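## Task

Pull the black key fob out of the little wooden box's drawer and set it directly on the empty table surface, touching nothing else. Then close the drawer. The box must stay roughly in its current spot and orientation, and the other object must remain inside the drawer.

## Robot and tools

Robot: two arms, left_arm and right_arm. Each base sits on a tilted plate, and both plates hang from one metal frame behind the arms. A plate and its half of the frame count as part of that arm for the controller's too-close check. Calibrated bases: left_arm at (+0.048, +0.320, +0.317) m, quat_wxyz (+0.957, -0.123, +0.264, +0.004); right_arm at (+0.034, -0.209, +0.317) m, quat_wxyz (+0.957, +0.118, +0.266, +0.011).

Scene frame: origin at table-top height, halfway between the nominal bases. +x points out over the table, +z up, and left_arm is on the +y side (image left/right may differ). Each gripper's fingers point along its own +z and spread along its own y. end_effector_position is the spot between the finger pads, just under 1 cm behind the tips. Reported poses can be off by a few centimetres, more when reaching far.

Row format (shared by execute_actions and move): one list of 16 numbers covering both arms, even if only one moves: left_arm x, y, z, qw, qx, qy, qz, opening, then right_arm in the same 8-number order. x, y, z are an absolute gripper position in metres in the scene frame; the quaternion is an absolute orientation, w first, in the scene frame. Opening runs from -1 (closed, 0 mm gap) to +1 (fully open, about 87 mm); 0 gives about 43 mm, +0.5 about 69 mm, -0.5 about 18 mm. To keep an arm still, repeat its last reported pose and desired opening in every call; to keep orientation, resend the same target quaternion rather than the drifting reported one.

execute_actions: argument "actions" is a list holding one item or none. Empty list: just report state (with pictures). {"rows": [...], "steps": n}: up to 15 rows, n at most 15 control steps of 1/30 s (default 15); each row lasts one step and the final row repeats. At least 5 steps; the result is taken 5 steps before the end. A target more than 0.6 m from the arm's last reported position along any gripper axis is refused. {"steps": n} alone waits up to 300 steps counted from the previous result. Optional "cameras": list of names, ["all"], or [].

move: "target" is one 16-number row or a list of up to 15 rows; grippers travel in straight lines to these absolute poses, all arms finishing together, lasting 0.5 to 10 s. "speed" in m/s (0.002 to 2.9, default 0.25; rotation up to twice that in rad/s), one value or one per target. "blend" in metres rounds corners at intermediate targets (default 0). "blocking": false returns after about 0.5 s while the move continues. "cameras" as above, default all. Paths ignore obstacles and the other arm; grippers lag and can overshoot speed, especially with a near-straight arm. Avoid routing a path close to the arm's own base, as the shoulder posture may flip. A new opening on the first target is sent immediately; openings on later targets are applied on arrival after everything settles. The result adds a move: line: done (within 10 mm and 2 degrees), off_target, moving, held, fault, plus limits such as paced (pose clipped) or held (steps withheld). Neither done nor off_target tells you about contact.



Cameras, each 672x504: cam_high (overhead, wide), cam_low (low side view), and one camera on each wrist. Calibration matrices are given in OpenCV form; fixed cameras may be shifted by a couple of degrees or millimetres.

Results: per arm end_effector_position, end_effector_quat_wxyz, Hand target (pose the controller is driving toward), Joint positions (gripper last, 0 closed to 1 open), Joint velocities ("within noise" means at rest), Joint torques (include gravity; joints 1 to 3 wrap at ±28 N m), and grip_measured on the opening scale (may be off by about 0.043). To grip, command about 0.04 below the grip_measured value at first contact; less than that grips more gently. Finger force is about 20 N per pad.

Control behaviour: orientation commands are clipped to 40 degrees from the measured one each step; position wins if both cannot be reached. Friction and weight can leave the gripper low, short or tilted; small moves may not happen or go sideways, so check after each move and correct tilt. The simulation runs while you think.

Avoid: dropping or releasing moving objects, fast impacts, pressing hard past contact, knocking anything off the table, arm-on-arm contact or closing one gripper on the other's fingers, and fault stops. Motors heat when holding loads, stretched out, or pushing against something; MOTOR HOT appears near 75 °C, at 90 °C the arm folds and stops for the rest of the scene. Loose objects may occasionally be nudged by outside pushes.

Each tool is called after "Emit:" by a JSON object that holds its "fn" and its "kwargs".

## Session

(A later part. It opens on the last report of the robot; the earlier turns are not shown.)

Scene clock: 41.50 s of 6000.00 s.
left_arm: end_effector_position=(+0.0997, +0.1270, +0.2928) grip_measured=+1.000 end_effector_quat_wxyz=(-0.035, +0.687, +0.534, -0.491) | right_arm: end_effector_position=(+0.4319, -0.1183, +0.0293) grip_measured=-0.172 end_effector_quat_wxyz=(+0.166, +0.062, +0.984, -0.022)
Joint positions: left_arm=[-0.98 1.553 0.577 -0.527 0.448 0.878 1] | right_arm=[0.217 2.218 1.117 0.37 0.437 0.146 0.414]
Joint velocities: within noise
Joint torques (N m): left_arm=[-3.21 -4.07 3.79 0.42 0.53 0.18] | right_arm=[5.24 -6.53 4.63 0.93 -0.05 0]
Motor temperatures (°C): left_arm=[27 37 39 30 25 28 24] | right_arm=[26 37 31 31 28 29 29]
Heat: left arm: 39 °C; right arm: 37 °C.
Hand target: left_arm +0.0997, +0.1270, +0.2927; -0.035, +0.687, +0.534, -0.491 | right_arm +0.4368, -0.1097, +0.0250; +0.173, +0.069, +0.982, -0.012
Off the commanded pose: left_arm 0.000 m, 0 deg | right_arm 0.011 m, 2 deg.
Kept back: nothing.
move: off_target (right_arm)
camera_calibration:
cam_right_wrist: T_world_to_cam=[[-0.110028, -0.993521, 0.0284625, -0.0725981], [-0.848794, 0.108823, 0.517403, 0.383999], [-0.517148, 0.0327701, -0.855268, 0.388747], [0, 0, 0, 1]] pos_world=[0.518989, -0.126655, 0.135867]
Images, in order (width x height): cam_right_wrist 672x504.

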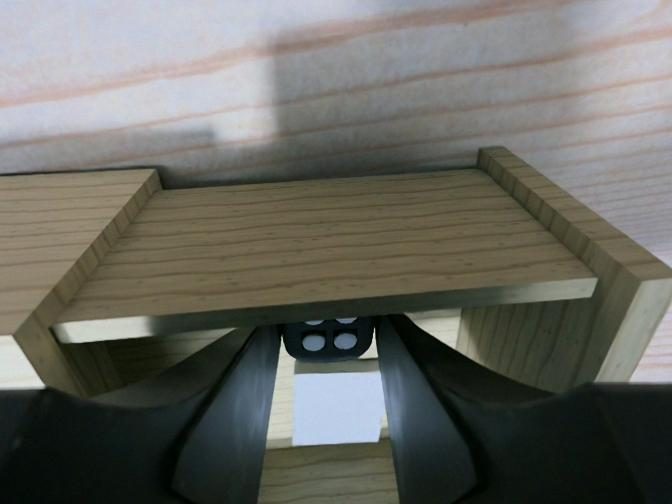

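Emit:
{"fn": "move", "kwargs": {"target": [[0.0997, 0.1270, 0.2928, -0.035, 0.687, 0.534, -0.491, 1, 0.435, -0.112, 0.135, 0.1732, 0.0687, 0.9824, -0.0121, -0.3], [0.0997, 0.1270, 0.2928, -0.035, 0.687, 0.534, -0.491, 1, 0.445, -0.325, 0.10, 0.1732, 0.0687, 0.9824, -0.0121, -0.3]], "speed": [0.15, 0.3], "blend": [0.02, 0], "cameras": ["cam_right_wrist", "cam_low", "cam_high"]}}

Scene clock: 44.87 s of 6000.00 s.
left_arm: end_effector_position=(+0.0997, +0.1270, +0.2928) grip_measured=+1.000 end_effector_quat_wxyz=(-0.035, +0.687, +0.534, -0.491) | right_arm: end_effector_position=(+0.4356, -0.3249, +0.0957) grip_measured=-0.172 end_effector_quat_wxyz=(+0.162, +0.075, +0.984, -0.016)
Joint positions: left_arm=[-0.98 1.553 0.577 -0.527 0.448 0.878 1] | right_arm=[-0.289 1.825 1.014 0.152 0.037 -0.157 0.414]
Joint velocities: within noise
Joint torques (N m): left_arm=[-3.25 -4.04 3.78 0.43 0.55 0.18] | right_arm=[1.24 -8.98 5.41 0.76 -0.16 -0.25]
Motor temperatures (°C): left_arm=[27 37 39 30 25 28 24] | right_arm=[26 37 31 31 28 29 29]
Heat: left arm: 39 °C; right arm: 37 °C.
Hand target: left_arm +0.0997, +0.1270, +0.2927; -0.035, +0.687, +0.534, -0.491 | right_arm +0.4448, -0.3250, +0.1000; +0.173, +0.069, +0.982, -0.012
Off the commanded pose: left_arm 0.000 m, 0 deg | right_arm 0.010 m, 2 deg.
Kept back: nothing.
move: done
camera_calibration:
cam_right_wrist: T_world_to_cam=[[-0.132267, -0.991137, 0.0123368, -0.267356], [-0.843323, 0.119064, 0.524051, 0.375541], [-0.520876, 0.0589107, -0.851597, 0.463976], [0, 0, 0, 1]] pos_world=[0.523014, -0.337033, 0.201616]
Images, in order (width x height): cam_high 672x504, cam_low 672x504, cam_right_wrist 672x504.

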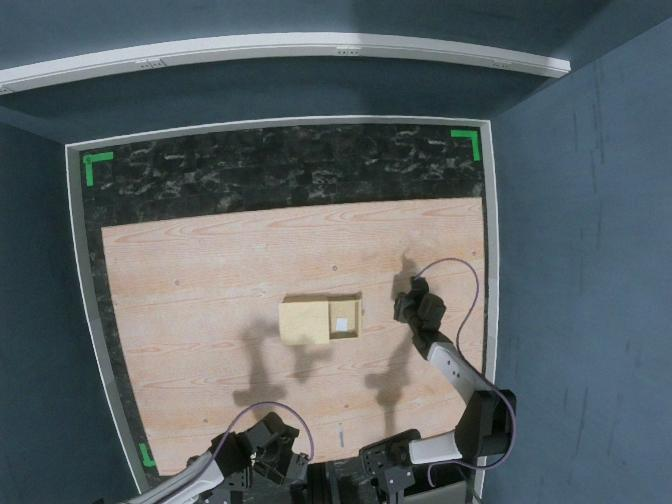

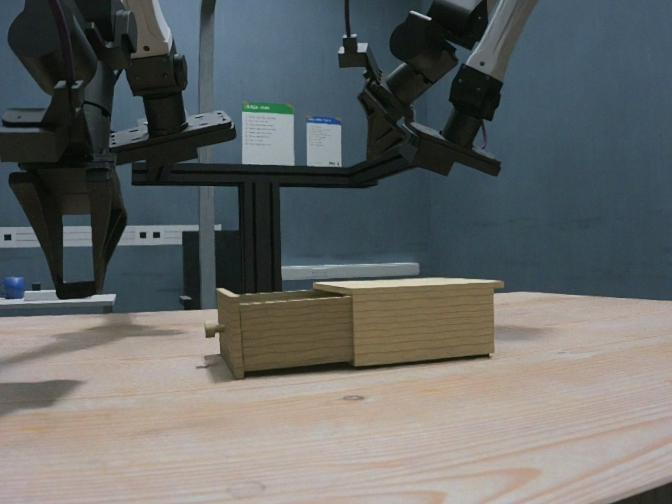

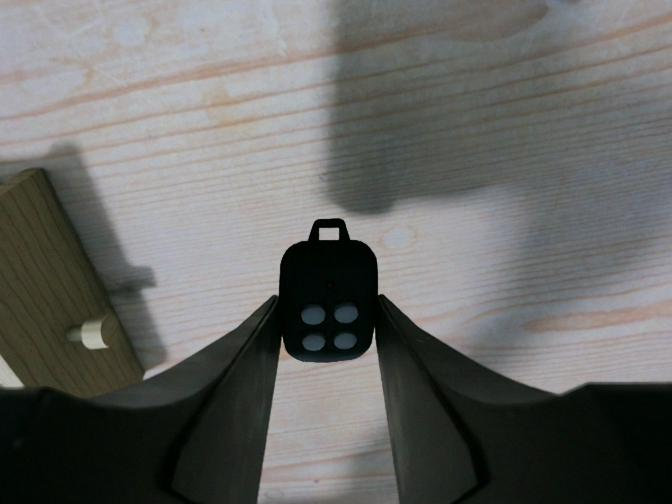

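Emit:
{"fn": "move", "kwargs": {"target": [[0.0997, 0.1270, 0.2928, -0.035, 0.687, 0.534, -0.491, 1, 0.447, -0.325, 0.04, 0.1732, 0.0687, 0.9824, -0.0121, -0.3], [0.0997, 0.1270, 0.2928, -0.035, 0.687, 0.534, -0.491, 1, 0.447, -0.325, 0.020, 0.1732, 0.0687, 0.9824, -0.0121, -0.3]], "speed": [0.15, 0.05], "cameras": ["cam_right_wrist", "cam_low"]}}

Scene clock: 46.50 s of 6000.00 s.
left_arm: end_effector_position=(+0.0997, +0.1270, +0.2928) grip_measured=+1.000 end_effector_quat_wxyz=(-0.035, +0.687, +0.534, -0.491) | right_arm: end_effector_position=(+0.4396, -0.3204, +0.0237) grip_measured=-0.172 end_effector_quat_wxyz=(+0.160, +0.070, +0.984, -0.011)
Joint positions: left_arm=[-0.98 1.553 0.577 -0.527 0.448 0.878 1] | right_arm=[-0.294 2.097 1.133 0.298 0.024 -0.167 0.414]
Joint velocities: within noise
Joint torques (N m): left_arm=[-3.21 -4.1 3.78 0.42 0.53 0.18] | right_arm=[0.35 -7.68 4.64 1.02 -0.15 -0.26]
Motor temperatures (°C): left_arm=[27 37 39 30 25 28 24] | right_arm=[26 37 32 31 28 29 29]
Heat: left arm: 39 °C; right arm: 37 °C.
Hand target: left_arm +0.0997, +0.1270, +0.2927; -0.035, +0.687, +0.534, -0.491 | right_arm +0.4467, -0.3250, +0.0203; +0.173, +0.069, +0.982, -0.012
Off the commanded pose: left_arm 0.000 m, 0 deg | right_arm 0.009 m, 2 deg.
Kept back: nothing.
move: done
camera_calibration:
cam_right_wrist: T_world_to_cam=[[-0.122048, -0.992515, 0.00428579, -0.26623], [-0.842959, 0.105934, 0.527445, 0.411709], [-0.523952, 0.0607607, -0.849578, 0.406384], [0, 0, 0, 1]] pos_world=[0.527486, -0.332544, 0.129242]
Images, in order (width x height): cam_low 672x504, cam_right_wrist 672x504.

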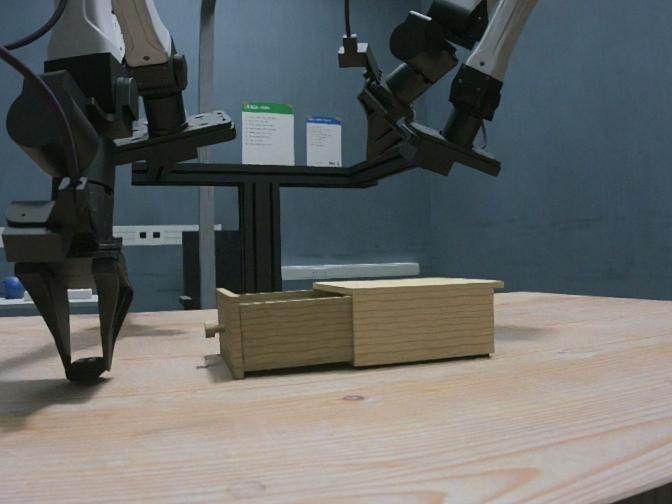

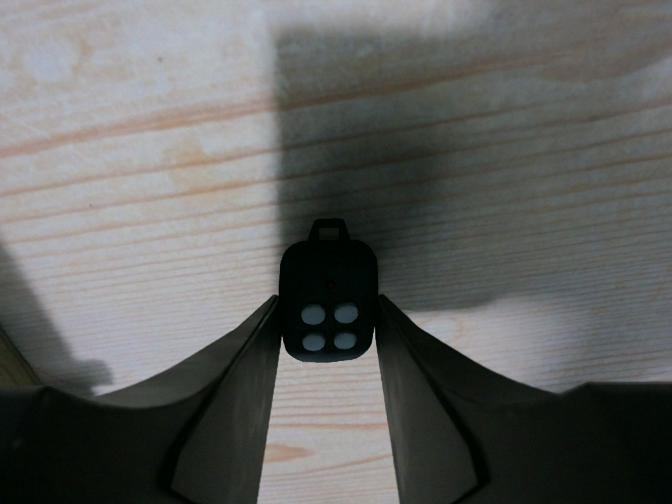

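Emit:
{"fn": "move", "kwargs": {"target": [0.0997, 0.1270, 0.2928, -0.035, 0.687, 0.534, -0.491, 1, 0.447, -0.325, 0.013, 0.1732, 0.0687, 0.9824, -0.0121, -0.3], "speed": 0.05, "cameras": ["cam_low"]}}

Emit:
{"fn": "zoom_image", "kwargs": {"camera": "cam_low", "region": [20, 300, 180, 420]}}

Scene clock: 47.43 s of 6000.00 s.
left_arm: end_effector_position=(+0.0997, +0.1270, +0.2928) grip_measured=+1.000 end_effector_quat_wxyz=(-0.035, +0.687, +0.534, -0.491) | right_arm: end_effector_position=(+0.4414, -0.3204, +0.0187) grip_measured=-0.172 end_effector_quat_wxyz=(+0.163, +0.070, +0.984, -0.011)
Joint positions: left_arm=[-0.98 1.553 0.577 -0.527 0.448 0.878 1] | right_arm=[-0.294 2.117 1.146 0.309 0.023 -0.168 0.414]
Joint velocities: within noise
Joint torques (N m): left_arm=[-3.18 -4.12 3.75 0.43 0.54 0.18] | right_arm=[0.25 -7.24 4.68 1.04 -0.16 -0.22]
Motor temperatures (°C): left_arm=[27 37 39 30 25 28 24] | right_arm=[26 37 32 31 28 29 29]
Heat: left arm: 39 °C; right arm: 37 °C.
Hand target: left_arm +0.0997, +0.1270, +0.2927; -0.035, +0.687, +0.534, -0.491 | right_arm +0.4467, -0.3250, +0.0134; +0.173, +0.069, +0.982, -0.012
Off the commanded pose: left_arm 0.000 m, 0 deg | right_arm 0.009 m, 1 deg.
Kept back: nothing.
move: done
Images, in order (width x height): cam_low 672x504.

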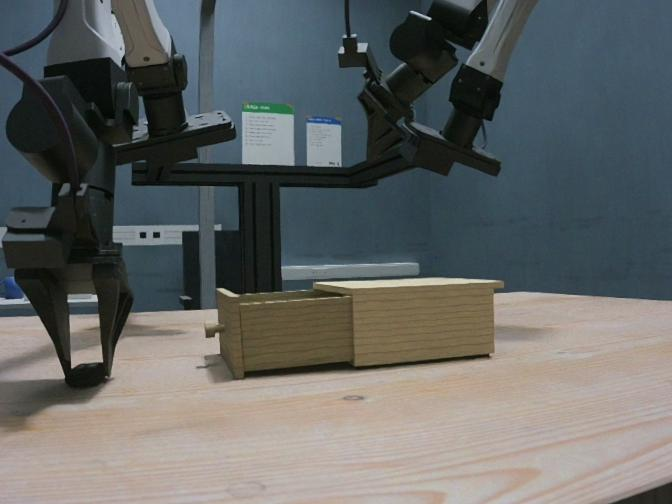

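Scaled by 3.150 from the camera's 672x504 image, which has a finer 960x720 frame.

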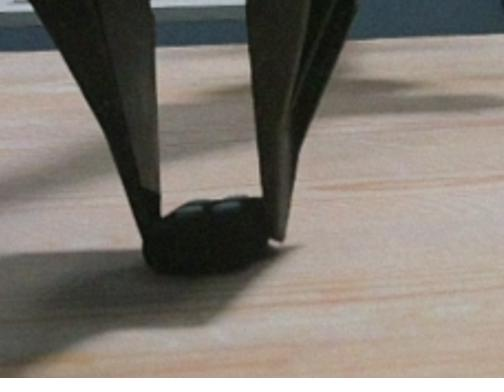

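Emit:
{"fn": "move", "kwargs": {"target": [0.0997, 0.1270, 0.2928, -0.035, 0.687, 0.534, -0.491, 1, 0.447, -0.325, 0.007, 0.1732, 0.0687, 0.9824, -0.0121, -0.3], "speed": 0.05, "cameras": ["cam_low"]}}

Emit:
{"fn": "zoom_image", "kwargs": {"camera": "cam_low", "region": [20, 300, 180, 420]}}

Scene clock: 48.37 s of 6000.00 s.
left_arm: end_effector_position=(+0.0997, +0.1270, +0.2928) grip_measured=+1.000 end_effector_quat_wxyz=(-0.035, +0.687, +0.534, -0.491) | right_arm: end_effector_position=(+0.4414, -0.3204, +0.0182) grip_measured=-0.172 end_effector_quat_wxyz=(+0.162, +0.070, +0.984, -0.011)
Joint positions: left_arm=[-0.98 1.553 0.577 -0.527 0.448 0.878 1] | right_arm=[-0.294 2.119 1.15 0.306 0.023 -0.168 0.414]
Joint velocities: within noise
Joint torques (N m): left_arm=[-3.22 -4.11 3.78 0.43 0.54 0.17] | right_arm=[0.14 -5.83 5.45 1.11 -0.15 -0.24]
Motor temperatures (°C): left_arm=[27 37 39 30 25 27 24] | right_arm=[26 37 32 31 28 29 29]
Heat: left arm: 39 °C; right arm: 37 °C.
Hand target: left_arm +0.0997, +0.1270, +0.2927; -0.035, +0.687, +0.534, -0.491 | right_arm +0.4463, -0.3250, +0.0078; +0.173, +0.069, +0.982, -0.012
Off the commanded pose: left_arm 0.000 m, 0 deg | right_arm 0.013 m, 1 deg.
Kept back: nothing.
move: off_target (right_arm)
Images, in order (width x height): cam_low 672x504.

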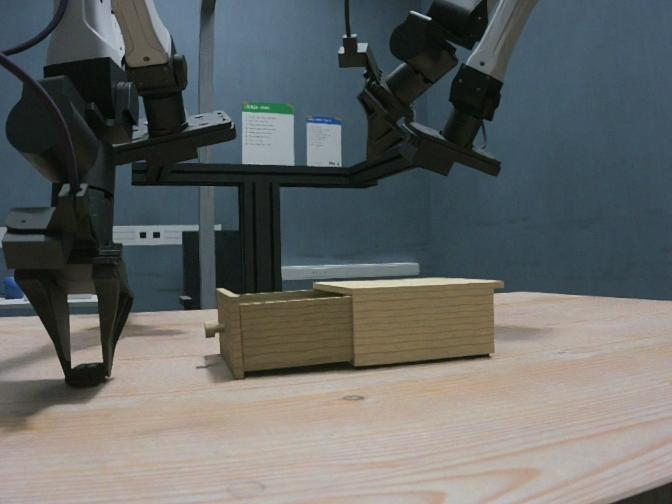

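Scaled by 3.150 from the camera's 672x504 image, which has a finer 960x720 frame.

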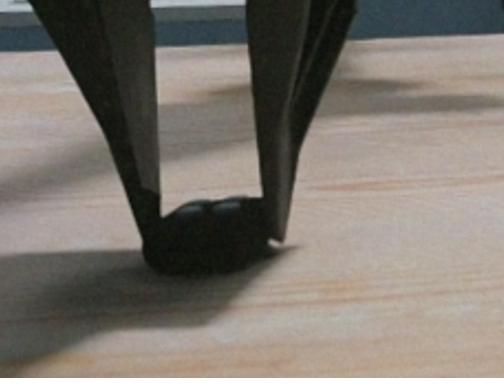

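Emit:
{"fn": "move", "kwargs": {"target": [[0.0997, 0.1270, 0.2928, -0.035, 0.687, 0.534, -0.491, 1, 0.447, -0.325, 0.011, 0.1732, 0.0687, 0.9824, -0.0121, 0.2], [0.0997, 0.1270, 0.2928, -0.035, 0.687, 0.534, -0.491, 1, 0.447, -0.325, 0.105, 0.1732, 0.0687, 0.9824, -0.0121, 0.2], [0.0997, 0.1270, 0.2928, -0.035, 0.687, 0.534, -0.491, 1, 0.402, -0.238, 0.105, 0.1735, 0.0378, 0.9841, -0.0067, -1], [0.0997, 0.1270, 0.2928, -0.035, 0.687, 0.534, -0.491, 1, 0.402, -0.238, 0.037, 0.1735, 0.0378, 0.9841, -0.0067, -1]], "speed": [0.1, 0.15, 0.25, 0.2], "cameras": ["cam_right_wrist", "cam_low", "cam_high"]}}

Scene clock: 53.30 s of 6000.00 s.
left_arm: end_effector_position=(+0.0997, +0.1270, +0.2928) grip_measured=+1.000 end_effector_quat_wxyz=(-0.035, +0.687, +0.534, -0.491) | right_arm: end_effector_position=(+0.3974, -0.2357, +0.0408) grip_measured=-0.973 end_effector_quat_wxyz=(+0.165, +0.038, +0.986, -0.007)
Joint positions: left_arm=[-0.98 1.553 0.577 -0.527 0.448 0.878 1] | right_arm=[-0.092 2.027 0.856 0.5 0.162 -0.105 0.013]
Joint velocities: within noise
Joint torques (N m): left_arm=[-3.21 -4.07 3.81 0.42 0.53 0.17] | right_arm=[1.4 -6.39 2.82 0.98 -0.14 -0.22]
Motor temperatures (°C): left_arm=[27 37 39 30 25 27 23] | right_arm=[26 38 31 31 28 29 29]
Heat: left arm: 39 °C; right arm: 38 °C.
Hand target: left_arm +0.0997, +0.1270, +0.2927; -0.035, +0.687, +0.534, -0.491 | right_arm +0.4018, -0.2381, +0.0372; +0.173, +0.038, +0.984, -0.007
Off the commanded pose: left_arm 0.000 m, 0 deg | right_arm 0.006 m, 1 deg.
Kept back: nothing.
move: done; target 3's new opening was sent with right_arm's hand 0.021 m and 4 deg from that target
camera_calibration:
cam_right_wrist: T_world_to_cam=[[-0.0573154, -0.998333, 0.0067278, -0.21456], [-0.852606, 0.0524527, 0.519914, 0.34971], [-0.519401, 0.0240629, -0.854192, 0.383383], [0, 0, 0, 1]] pos_world=[0.484997, -0.241771, 0.147107]
Images, in order (width x height): cam_high 672x504, cam_low 672x504, cam_right_wrist 672x504.

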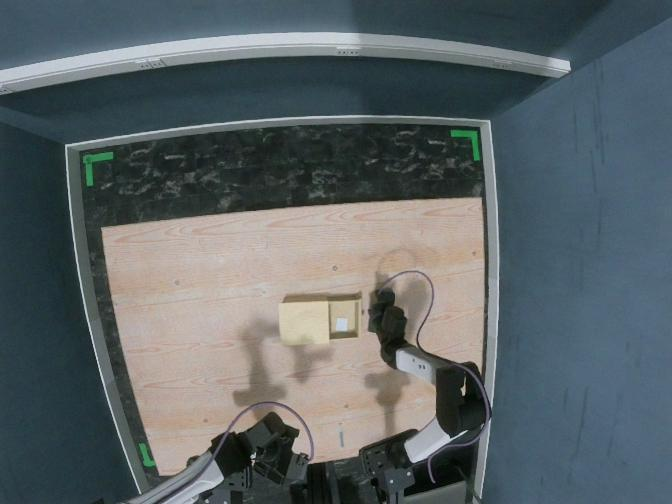

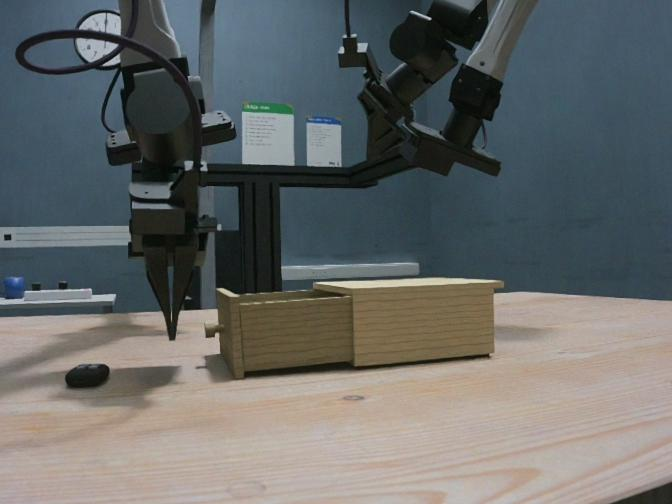

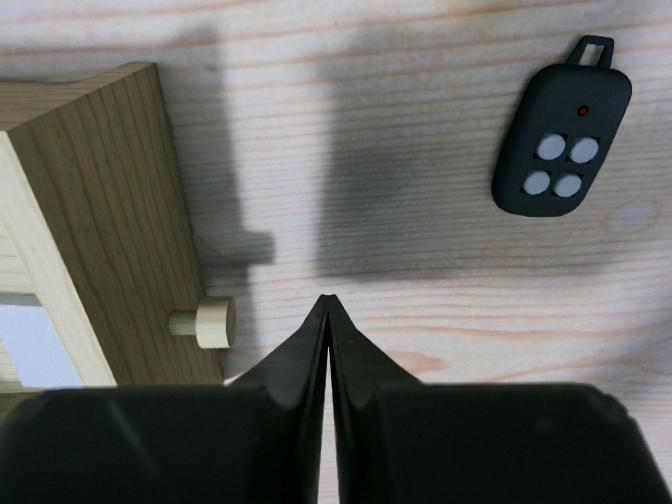

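Emit:
{"fn": "move", "kwargs": {"target": [[0.0997, 0.1270, 0.2928, -0.035, 0.687, 0.534, -0.491, 1, 0.404, -0.215, 0.037, 0.1735, 0.0378, 0.9841, -0.0067, -1], [0.0997, 0.1270, 0.2928, -0.035, 0.687, 0.534, -0.491, 1, 0.412, -0.112, 0.037, 0.1735, 0.0378, 0.9841, -0.0067, -1]], "speed": [0.06, 0.09], "blend": [0.005, 0], "cameras": ["cam_right_wrist", "cam_low", "cam_high"]}}

Scene clock: 57.53 s of 6000.00 s.
left_arm: end_effector_position=(+0.0997, +0.1270, +0.2928) grip_measured=+1.000 end_effector_quat_wxyz=(-0.035, +0.687, +0.534, -0.491) | right_arm: end_effector_position=(+0.4122, -0.1437, +0.0416) grip_measured=-0.974 end_effector_quat_wxyz=(+0.173, +0.039, +0.983, -0.054)
Joint positions: left_arm=[-0.98 1.553 0.577 -0.527 0.448 0.878 1] | right_arm=[0.202 2.148 0.979 0.458 0.482 0.073 0.013]
Joint velocities: within noise
Joint torques (N m): left_arm=[-3.22 -4.11 3.78 0.43 0.53 0.18] | right_arm=[7.47 -5.89 3.66 0.81 -0.61 0.17]
Motor temperatures (°C): left_arm=[27 37 39 30 25 27 23] | right_arm=[26 38 31 31 28 29 29]
Heat: left arm: 39 °C; right arm: 38 °C.
Hand target: left_arm +0.0997, +0.1270, +0.2927; -0.035, +0.687, +0.534, -0.491 | right_arm +0.4107, -0.1130, +0.0389; +0.172, +0.038, +0.984, -0.007
Off the commanded pose: left_arm 0.000 m, 0 deg | right_arm 0.032 m, 5 deg.
Kept back: nothing.
move: off_target (right_arm)
camera_calibration:
cam_right_wrist: T_world_to_cam=[[-0.0757265, -0.992324, 0.0977651, -0.117149], [-0.857728, 0.114826, 0.501117, 0.368829], [-0.508496, -0.045908, -0.859839, 0.375181], [0, 0, 0, 1]] pos_world=[0.498261, -0.141377, 0.149223]
Images, in order (width x height): cam_high 672x504, cam_low 672x504, cam_right_wrist 672x504.

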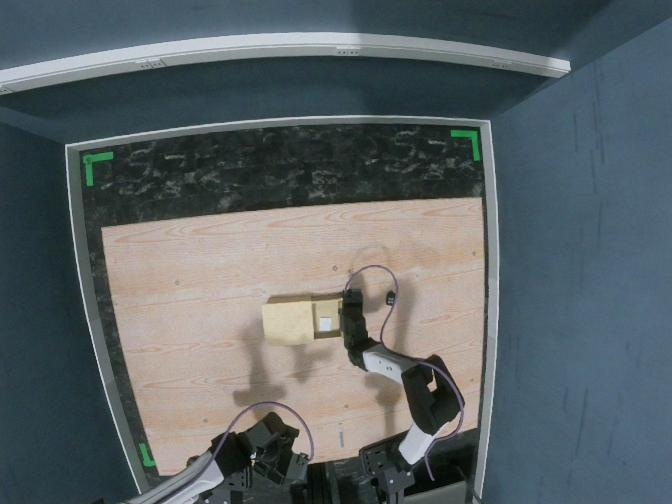

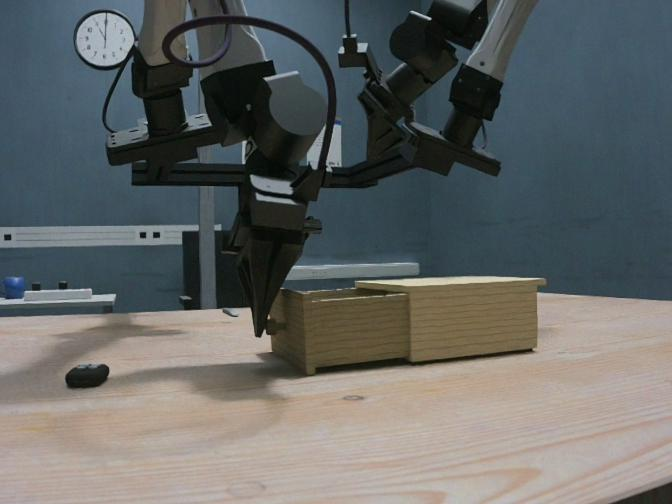

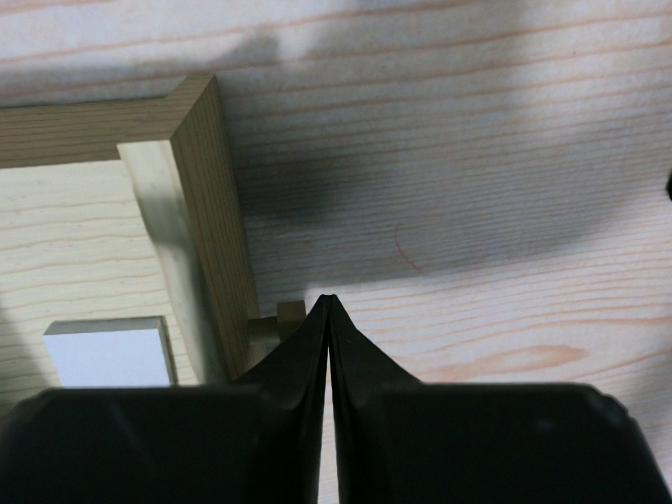

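Emit:
{"fn": "zoom_image", "kwargs": {"camera": "cam_high", "region": [240, 270, 410, 400]}}

Emit:
{"fn": "zoom_image", "kwargs": {"camera": "cam_low", "region": [220, 220, 560, 400]}}

Scaled by 2.965 from the camera's 672x504 image, which has a finer 960x720 frame.

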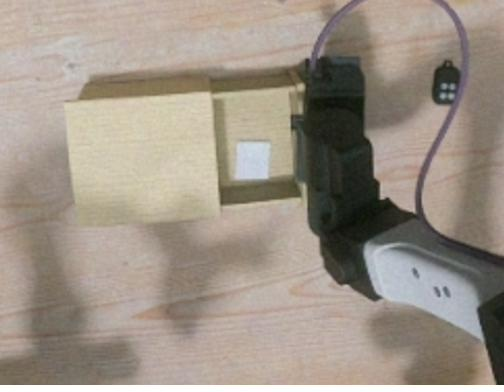

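Scaled by 1.482 from the camera's 672x504 image, which has a finer 960x720 frame.

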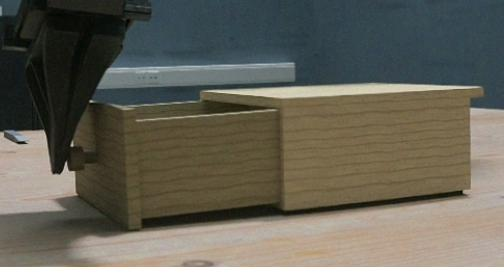

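Emit:
{"fn": "move", "kwargs": {"target": [0.42, 0.215, 0.13, 0.1735, 0.0378, 0.9841, -0.0067, -1, 0.412, -0.1437, 0.039, 0.1735, 0.0378, 0.9841, -0.03, -1], "speed": 0.45, "cameras": ["cam_left_wrist", "cam_low", "cam_high"]}}

Scene clock: 62.67 s of 6000.00 s.
left_arm: end_effector_position=(+0.4139, +0.2107, +0.1337) grip_measured=-0.993 end_effector_quat_wxyz=(+0.169, +0.050, +0.984, -0.019) | right_arm: end_effector_position=(+0.4089, -0.1451, +0.0386) grip_measured=-0.974 end_effector_quat_wxyz=(+0.167, +0.036, +0.984, -0.041)
Joint positions: left_arm=[-0.388 1.842 0.869 0.207 -0.435 -0.029 0.003] | right_arm=[0.186 2.148 0.973 0.456 0.443 0.063 0.013]
Joint velocities: within noise
Joint torques (N m): left_arm=[-2.95 -6.99 4.52 1.39 -0.17 0.04] | right_arm=[3.36 -8.2 1.55 0.96 -0.22 -0.15]
Motor temperatures (°C): left_arm=[27 38 39 30 25 27 23] | right_arm=[26 38 31 31 28 29 29]
Heat: left arm: 39 °C; right arm: 38 °C.
Hand target: left_arm +0.4198, +0.2151, +0.1302; +0.173, +0.038, +0.984, -0.007 | right_arm +0.4119, -0.1437, +0.0391; +0.173, +0.038, +0.984, -0.030
Off the commanded pose: left_arm 0.008 m, 2 deg | right_arm 0.003 m, 2 deg.
Kept back: nothing.
move: done
camera_calibration:
cam_left_wrist: T_world_to_cam=[[-0.103037, -0.994653, 0.00698798, 0.24926], [-0.868311, 0.0933713, 0.487152, 0.299243], [-0.4852, 0.0441268, -0.873289, 0.449119], [0, 0, 0, 1]] pos_world=[0.503432, 0.200168, 0.244692]
Images, in order (width x height): cam_high 672x504, cam_low 672x504, cam_left_wrist 672x504.

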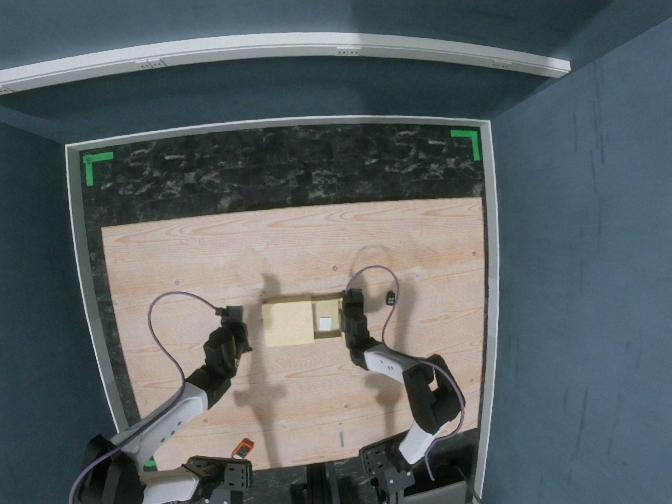

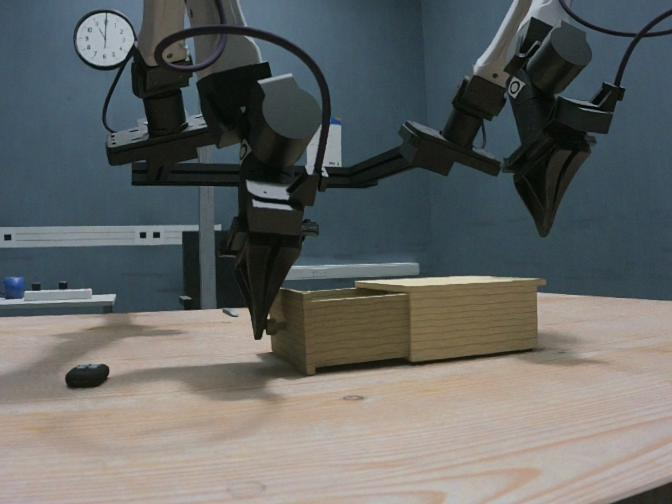

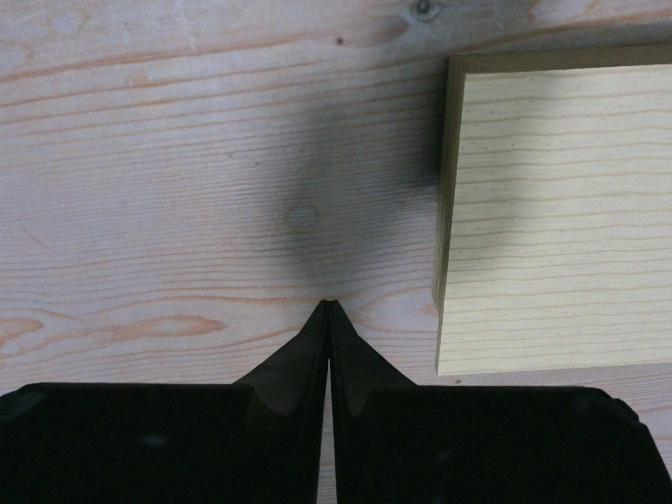

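Emit:
{"fn": "move", "kwargs": {"target": [[0.408, 0.19, 0.042, 0.1735, 0.0378, 0.9841, -0.0067, -1, 0.404, -0.222, 0.042, 0.1735, 0.0378, 0.9841, -0.0067, -1], [0.403, 0.075, 0.042, 0.1735, 0.0378, 0.9841, -0.0067, -1, 0.404, -0.222, 0.042, 0.1735, 0.0378, 0.9841, -0.0067, -1]], "speed": [0.2, 0.08], "cameras": ["cam_left_wrist", "cam_low", "cam_high"]}}

Emit:
{"fn": "zoom_image", "kwargs": {"camera": "cam_high", "region": [260, 270, 430, 400]}}

Scene clock: 66.50 s of 6000.00 s.
left_arm: end_effector_position=(+0.4054, +0.1081, +0.0470) grip_measured=-0.993 end_effector_quat_wxyz=(+0.170, +0.050, +0.983, +0.047) | right_arm: end_effector_position=(+0.3878, -0.2185, +0.0309) grip_measured=-0.974 end_effector_quat_wxyz=(+0.148, +0.036, +0.988, -0.008)
Joint positions: left_arm=[-0.575 2.388 1.247 0.267 -0.692 -0.18 0.003] | right_arm=[-0.05 2.075 0.871 0.493 0.2 -0.075 0.013]
Joint velocities: within noise
Joint torques (N m): left_arm=[-8.35 -7.38 4.55 1.48 0.64 -0.33] | right_arm=[2.19 -10.67 1.09 0.94 -0.1 -0.25]
Motor temperatures (°C): left_arm=[27 39 39 30 25 27 23] | right_arm=[26 38 31 31 28 29 29]
Heat: left arm: 39 °C; right arm: 38 °C.
Hand target: left_arm +0.4019, +0.0764, +0.0448; +0.172, +0.039, +0.984, -0.006 | right_arm +0.4038, -0.2221, +0.0418; +0.173, +0.038, +0.984, -0.007
Off the commanded pose: left_arm 0.034 m, 6 deg | right_arm 0.020 m, 3 deg.
Kept back: nothing.
move: off_target (left_arm, right_arm)
camera_calibration:
cam_left_wrist: T_world_to_cam=[[-0.0804837, -0.98929, -0.121771, 0.143337], [-0.874103, 0.0113395, 0.485609, 0.35494], [-0.479027, 0.145524, -0.865654, 0.360048], [0, 0, 0, 1]] pos_world=[0.494264, 0.0853816, 0.156769]
Images, in order (width x height): cam_high 672x504, cam_low 672x504, cam_left_wrist 672x504.

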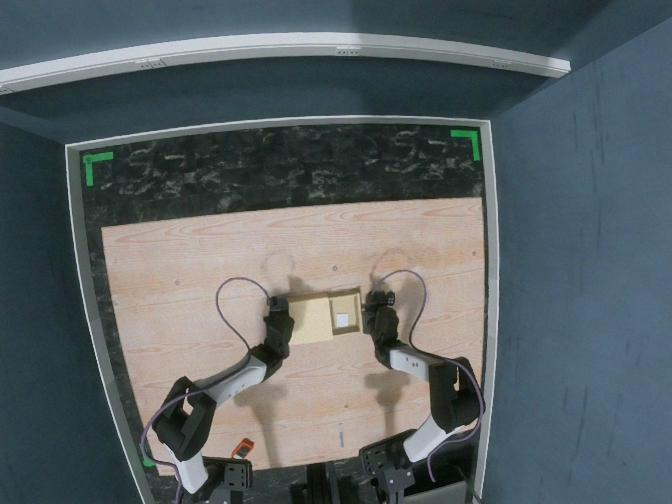

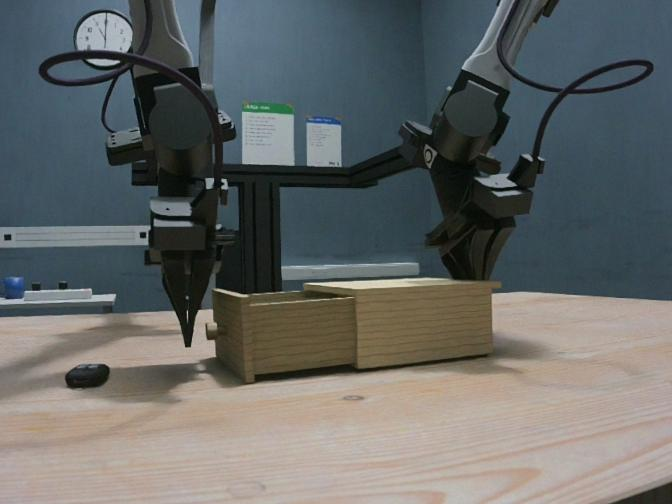

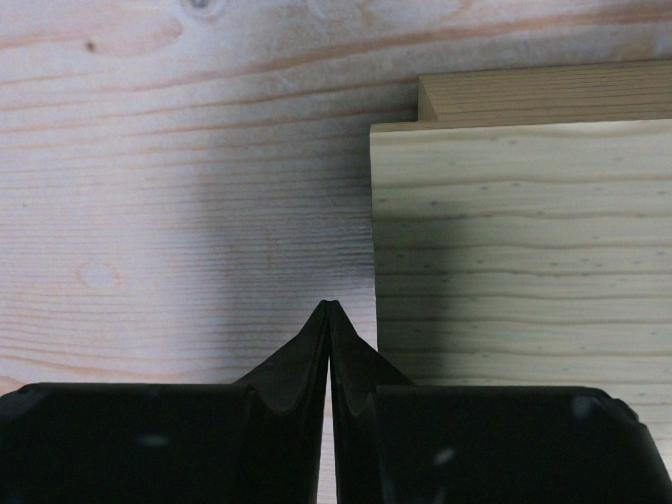

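Scaled by 2.965 from the camera's 672x504 image, which has a finer 960x720 frame.

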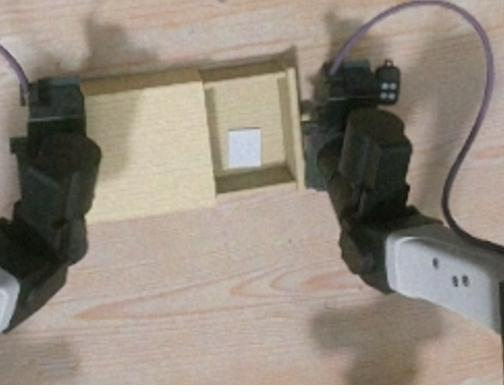

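Emit:
{"fn": "execute_actions", "kwargs": {"actions": [], "cameras": ["cam_right_wrist", "cam_high"]}}

Scene clock: 67.70 s of 6000.00 s.
left_arm: end_effector_position=(+0.4053, +0.1081, +0.0470) grip_measured=-0.993 end_effector_quat_wxyz=(+0.169, +0.049, +0.983, +0.047) | right_arm: end_effector_position=(+0.3878, -0.2184, +0.0309) grip_measured=-0.974 end_effector_quat_wxyz=(+0.148, +0.036, +0.988, -0.008)
Joint positions: left_arm=[-0.575 2.388 1.248 0.265 -0.692 -0.182 0.003] | right_arm=[-0.05 2.075 0.871 0.493 0.2 -0.075 0.013]
Joint velocities: within noise
Joint torques (N m): left_arm=[-8.35 -7.32 4.57 1.47 0.63 -0.32] | right_arm=[2.24 -10.67 1.02 0.91 -0.09 -0.24]
Motor temperatures (°C): left_arm=[27 39 39 30 25 27 23] | right_arm=[26 38 31 31 28 29 29]
Heat: left arm: 39 °C; right arm: 38 °C.
Hand target: left_arm +0.4019, +0.0764, +0.0448; +0.172, +0.039, +0.984, -0.006 | right_arm +0.4038, -0.2220, +0.0418; +0.173, +0.038, +0.984, -0.007
Off the commanded pose: left_arm 0.034 m, 6 deg | right_arm 0.020 m, 3 deg.
Steps of this call (1-36: nothing new was sent). Readings (end_effector_position of left_arm | right_arm):
1: (+0.4055, +0.1081, +0.0470) | (+0.3878, -0.2185, +0.0309)
2: (+0.4054, +0.1081, +0.0470) | (+0.3878, -0.2185, +0.0309)
4: (+0.4054, +0.1081, +0.0470) | (+0.3878, -0.2185, +0.0309)
8: (+0.4053, +0.1081, +0.0470) | (+0.3878, -0.2184, +0.0309)
36: the state above
camera_calibration:
cam_right_wrist: T_world_to_cam=[[-0.0533282, -0.998537, 0.0089485, -0.199407], [-0.833892, 0.0494614, 0.549707, 0.33692], [-0.549345, 0.0218528, -0.83531, 0.38004], [0, 0, 0, 1]] pos_world=[0.479094, -0.224085, 0.134029]
Images, in order (width x height): cam_high 672x504, cam_right_wrist 672x504.

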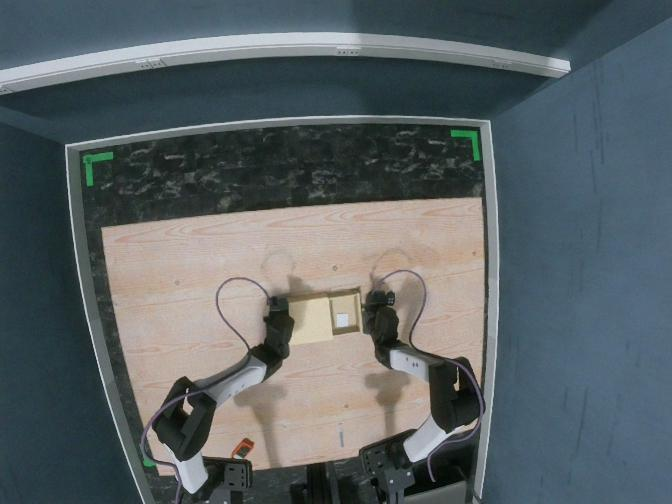

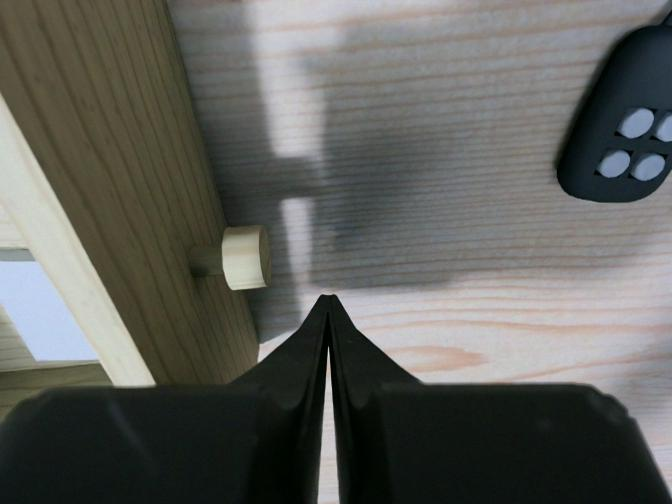

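Emit:
{"fn": "move", "kwargs": {"target": [[0.425, 0.128, 0.042, 0.1735, 0.0378, 0.9841, -0.0067, -1, 0.4235, -0.222, 0.041, 0.1735, 0.0378, 0.9841, -0.0067, -1], [0.434, 0.087, 0.042, 0.1735, 0.0378, 0.9841, -0.0067, -1, 0.4235, -0.214, 0.039, 0.1735, 0.0378, 0.9841, -0.0067, -1], [0.434, 0.085, 0.042, 0.1735, 0.0378, 0.9841, -0.0067, -1, 0.4245, -0.14, 0.039, 0.1735, 0.0378, 0.9841, -0.0067, -1]], "speed": [0.12, 0.1, 0.08], "cameras": ["cam_left_wrist", "cam_right_wrist", "cam_low", "cam_high"]}}

Emit:
{"fn": "zoom_image", "kwargs": {"camera": "cam_high", "region": [260, 270, 430, 400]}}

Scene clock: 70.77 s of 6000.00 s.
left_arm: end_effector_position=(+0.4432, +0.1035, +0.0465) grip_measured=-0.993 end_effector_quat_wxyz=(+0.180, +0.034, +0.983, +0.013) | right_arm: end_effector_position=(+0.4177, -0.1712, +0.0426) grip_measured=-0.974 end_effector_quat_wxyz=(+0.163, +0.037, +0.985, -0.053)
Joint positions: left_arm=[-0.528 2.388 1.347 0.233 -0.604 -0.155 0.003] | right_arm=[0.13 2.111 0.985 0.416 0.423 0.025 0.013]
Joint velocities: within noise
Joint torques (N m): left_arm=[-8.17 -7.98 4.44 1.19 0.18 -0.11] | right_arm=[7.15 -6.26 4.15 0.9 -0.56 0.15]
Motor temperatures (°C): left_arm=[28 40 39 30 25 27 23] | right_arm=[26 39 31 31 28 29 29]
Heat: left arm: 40 °C; right arm: 39 °C.
Hand target: left_arm +0.4335, +0.0857, +0.0427; +0.173, +0.038, +0.984, -0.007 | right_arm +0.4232, -0.1408, +0.0410; +0.172, +0.038, +0.984, -0.007
Off the commanded pose: left_arm 0.021 m, 2 deg | right_arm 0.032 m, 5 deg.
Kept back: nothing.
move: off_target (left_arm, right_arm)
camera_calibration:
cam_left_wrist: T_world_to_cam=[[-0.0612635, -0.996856, -0.0502568, 0.130754], [-0.882658, 0.0305996, 0.469018, 0.390885], [-0.466005, 0.0730933, -0.881758, 0.380799], [0, 0, 0, 1]] pos_world=[0.530483, 0.0905479, 0.159012]
cam_right_wrist: T_world_to_cam=[[-0.0700196, -0.992845, 0.0967307, -0.146608], [-0.847959, 0.110314, 0.518456, 0.370708], [-0.525417, -0.0457215, -0.849615, 0.3843], [0, 0, 0, 1]] pos_world=[0.505997, -0.168883, 0.148494]

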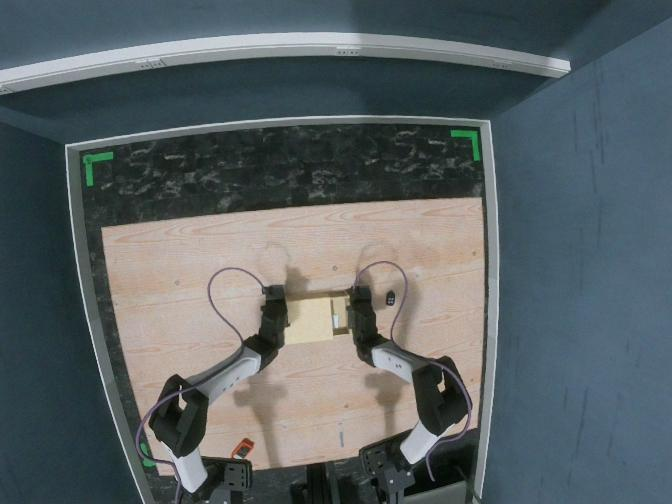

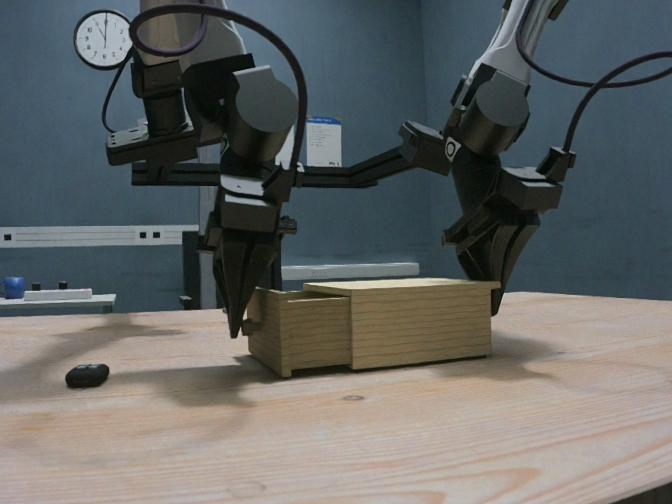

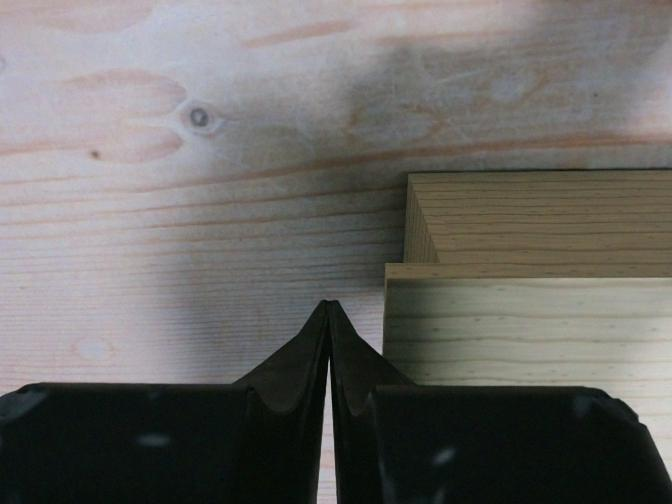

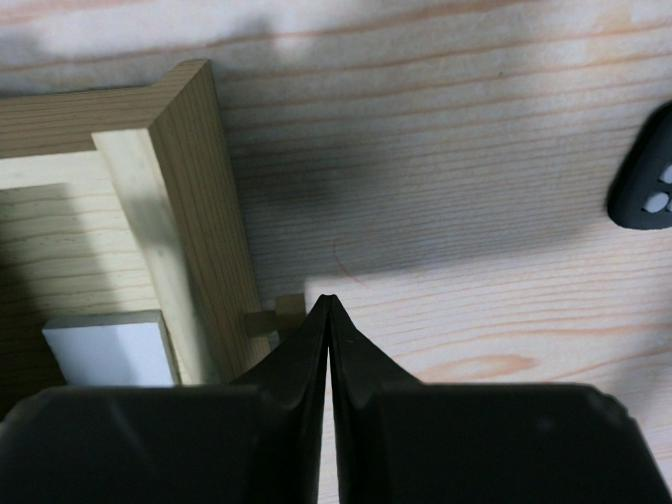

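Scaled by 2.965 from the camera's 672x504 image, which has a finer 960x720 frame.

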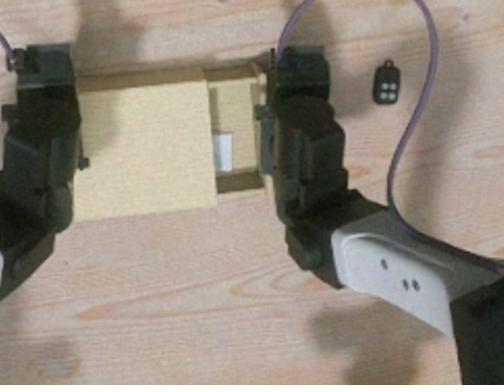

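Emit:
{"fn": "move", "kwargs": {"target": [0.432, 0.087, 0.042, 0.1735, 0.0378, 0.9841, -0.0067, -1, 0.4265, -0.087, 0.039, 0.1735, 0.0378, 0.9841, -0.0067, -1], "speed": 0.08, "cameras": ["cam_left_wrist", "cam_right_wrist", "cam_low", "cam_high"]}}

Emit:
{"fn": "zoom_image", "kwargs": {"camera": "cam_high", "region": [260, 270, 430, 400]}}

Emit:
{"fn": "zoom_image", "kwargs": {"camera": "cam_low", "region": [210, 220, 530, 400]}}

Scene clock: 72.40 s of 6000.00 s.
left_arm: end_effector_position=(+0.4431, +0.1035, +0.0465) grip_measured=-0.993 end_effector_quat_wxyz=(+0.179, +0.034, +0.983, +0.013) | right_arm: end_effector_position=(+0.4178, -0.1291, +0.0438) grip_measured=-0.974 end_effector_quat_wxyz=(+0.158, +0.033, +0.984, -0.072)
Joint positions: left_arm=[-0.528 2.388 1.347 0.233 -0.604 -0.156 0.003] | right_arm=[0.251 2.174 1.065 0.345 0.549 0.107 0.013]
Joint velocities: within noise
Joint torques (N m): left_arm=[-7.99 -8.35 3.28 1.31 0.19 -0.09] | right_arm=[8.68 -6.04 4.93 1.03 -0.83 0.31]
Motor temperatures (°C): left_arm=[28 41 39 30 25 27 23] | right_arm=[26 38 31 31 28 29 29]
Heat: left arm: 41 °C; right arm: 38 °C.
Hand target: left_arm +0.4316, +0.0876, +0.0425; +0.173, +0.038, +0.984, -0.006 | right_arm +0.4245, -0.0884, +0.0429; +0.172, +0.037, +0.984, -0.008
Off the commanded pose: left_arm 0.020 m, 2 deg | right_arm 0.043 m, 8 deg.
Kept back: nothing.
move: off_target (left_arm, right_arm)
camera_calibration:
cam_left_wrist: T_world_to_cam=[[-0.0610535, -0.996869, -0.0502439, 0.130642], [-0.882525, 0.0303978, 0.469283, 0.390791], [-0.466286, 0.0729928, -0.881617, 0.380935], [0, 0, 0, 1]] pos_world=[0.530483, 0.090548, 0.159011]
cam_right_wrist: T_world_to_cam=[[-0.0671282, -0.988406, 0.136185, -0.107264], [-0.84217, 0.129322, 0.523474, 0.365265], [-0.535017, -0.0795512, -0.841088, 0.386617], [0, 0, 0, 1]] pos_world=[0.507262, -0.122502, 0.14858]

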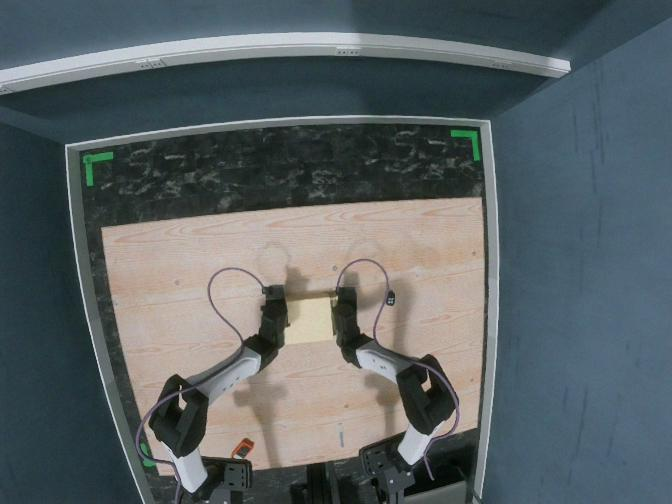

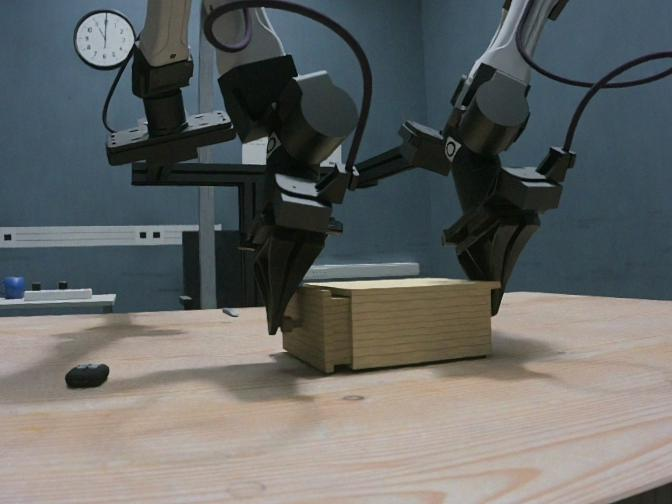

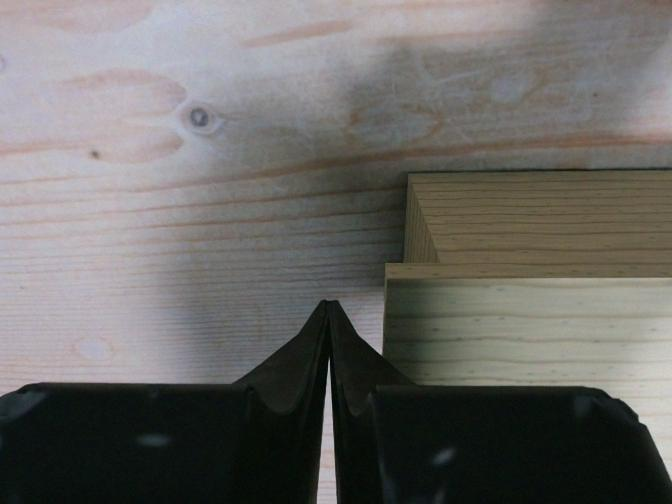

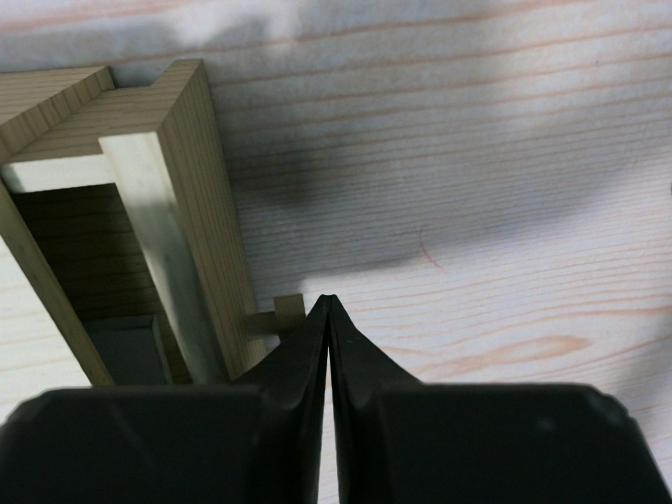

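Scaled by 2.965 from the camera's 672x504 image, which has a finer 960x720 frame.

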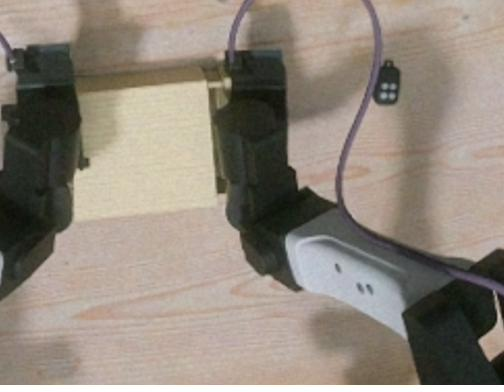

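Scaled by 1.575 from the camera's 672x504 image, which has a finer 960x720 frame.

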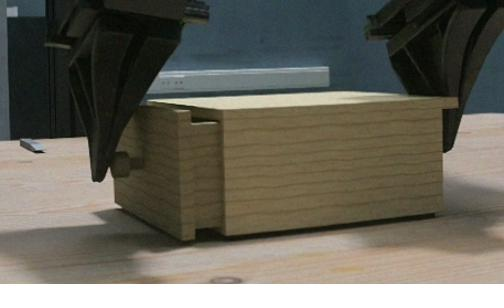

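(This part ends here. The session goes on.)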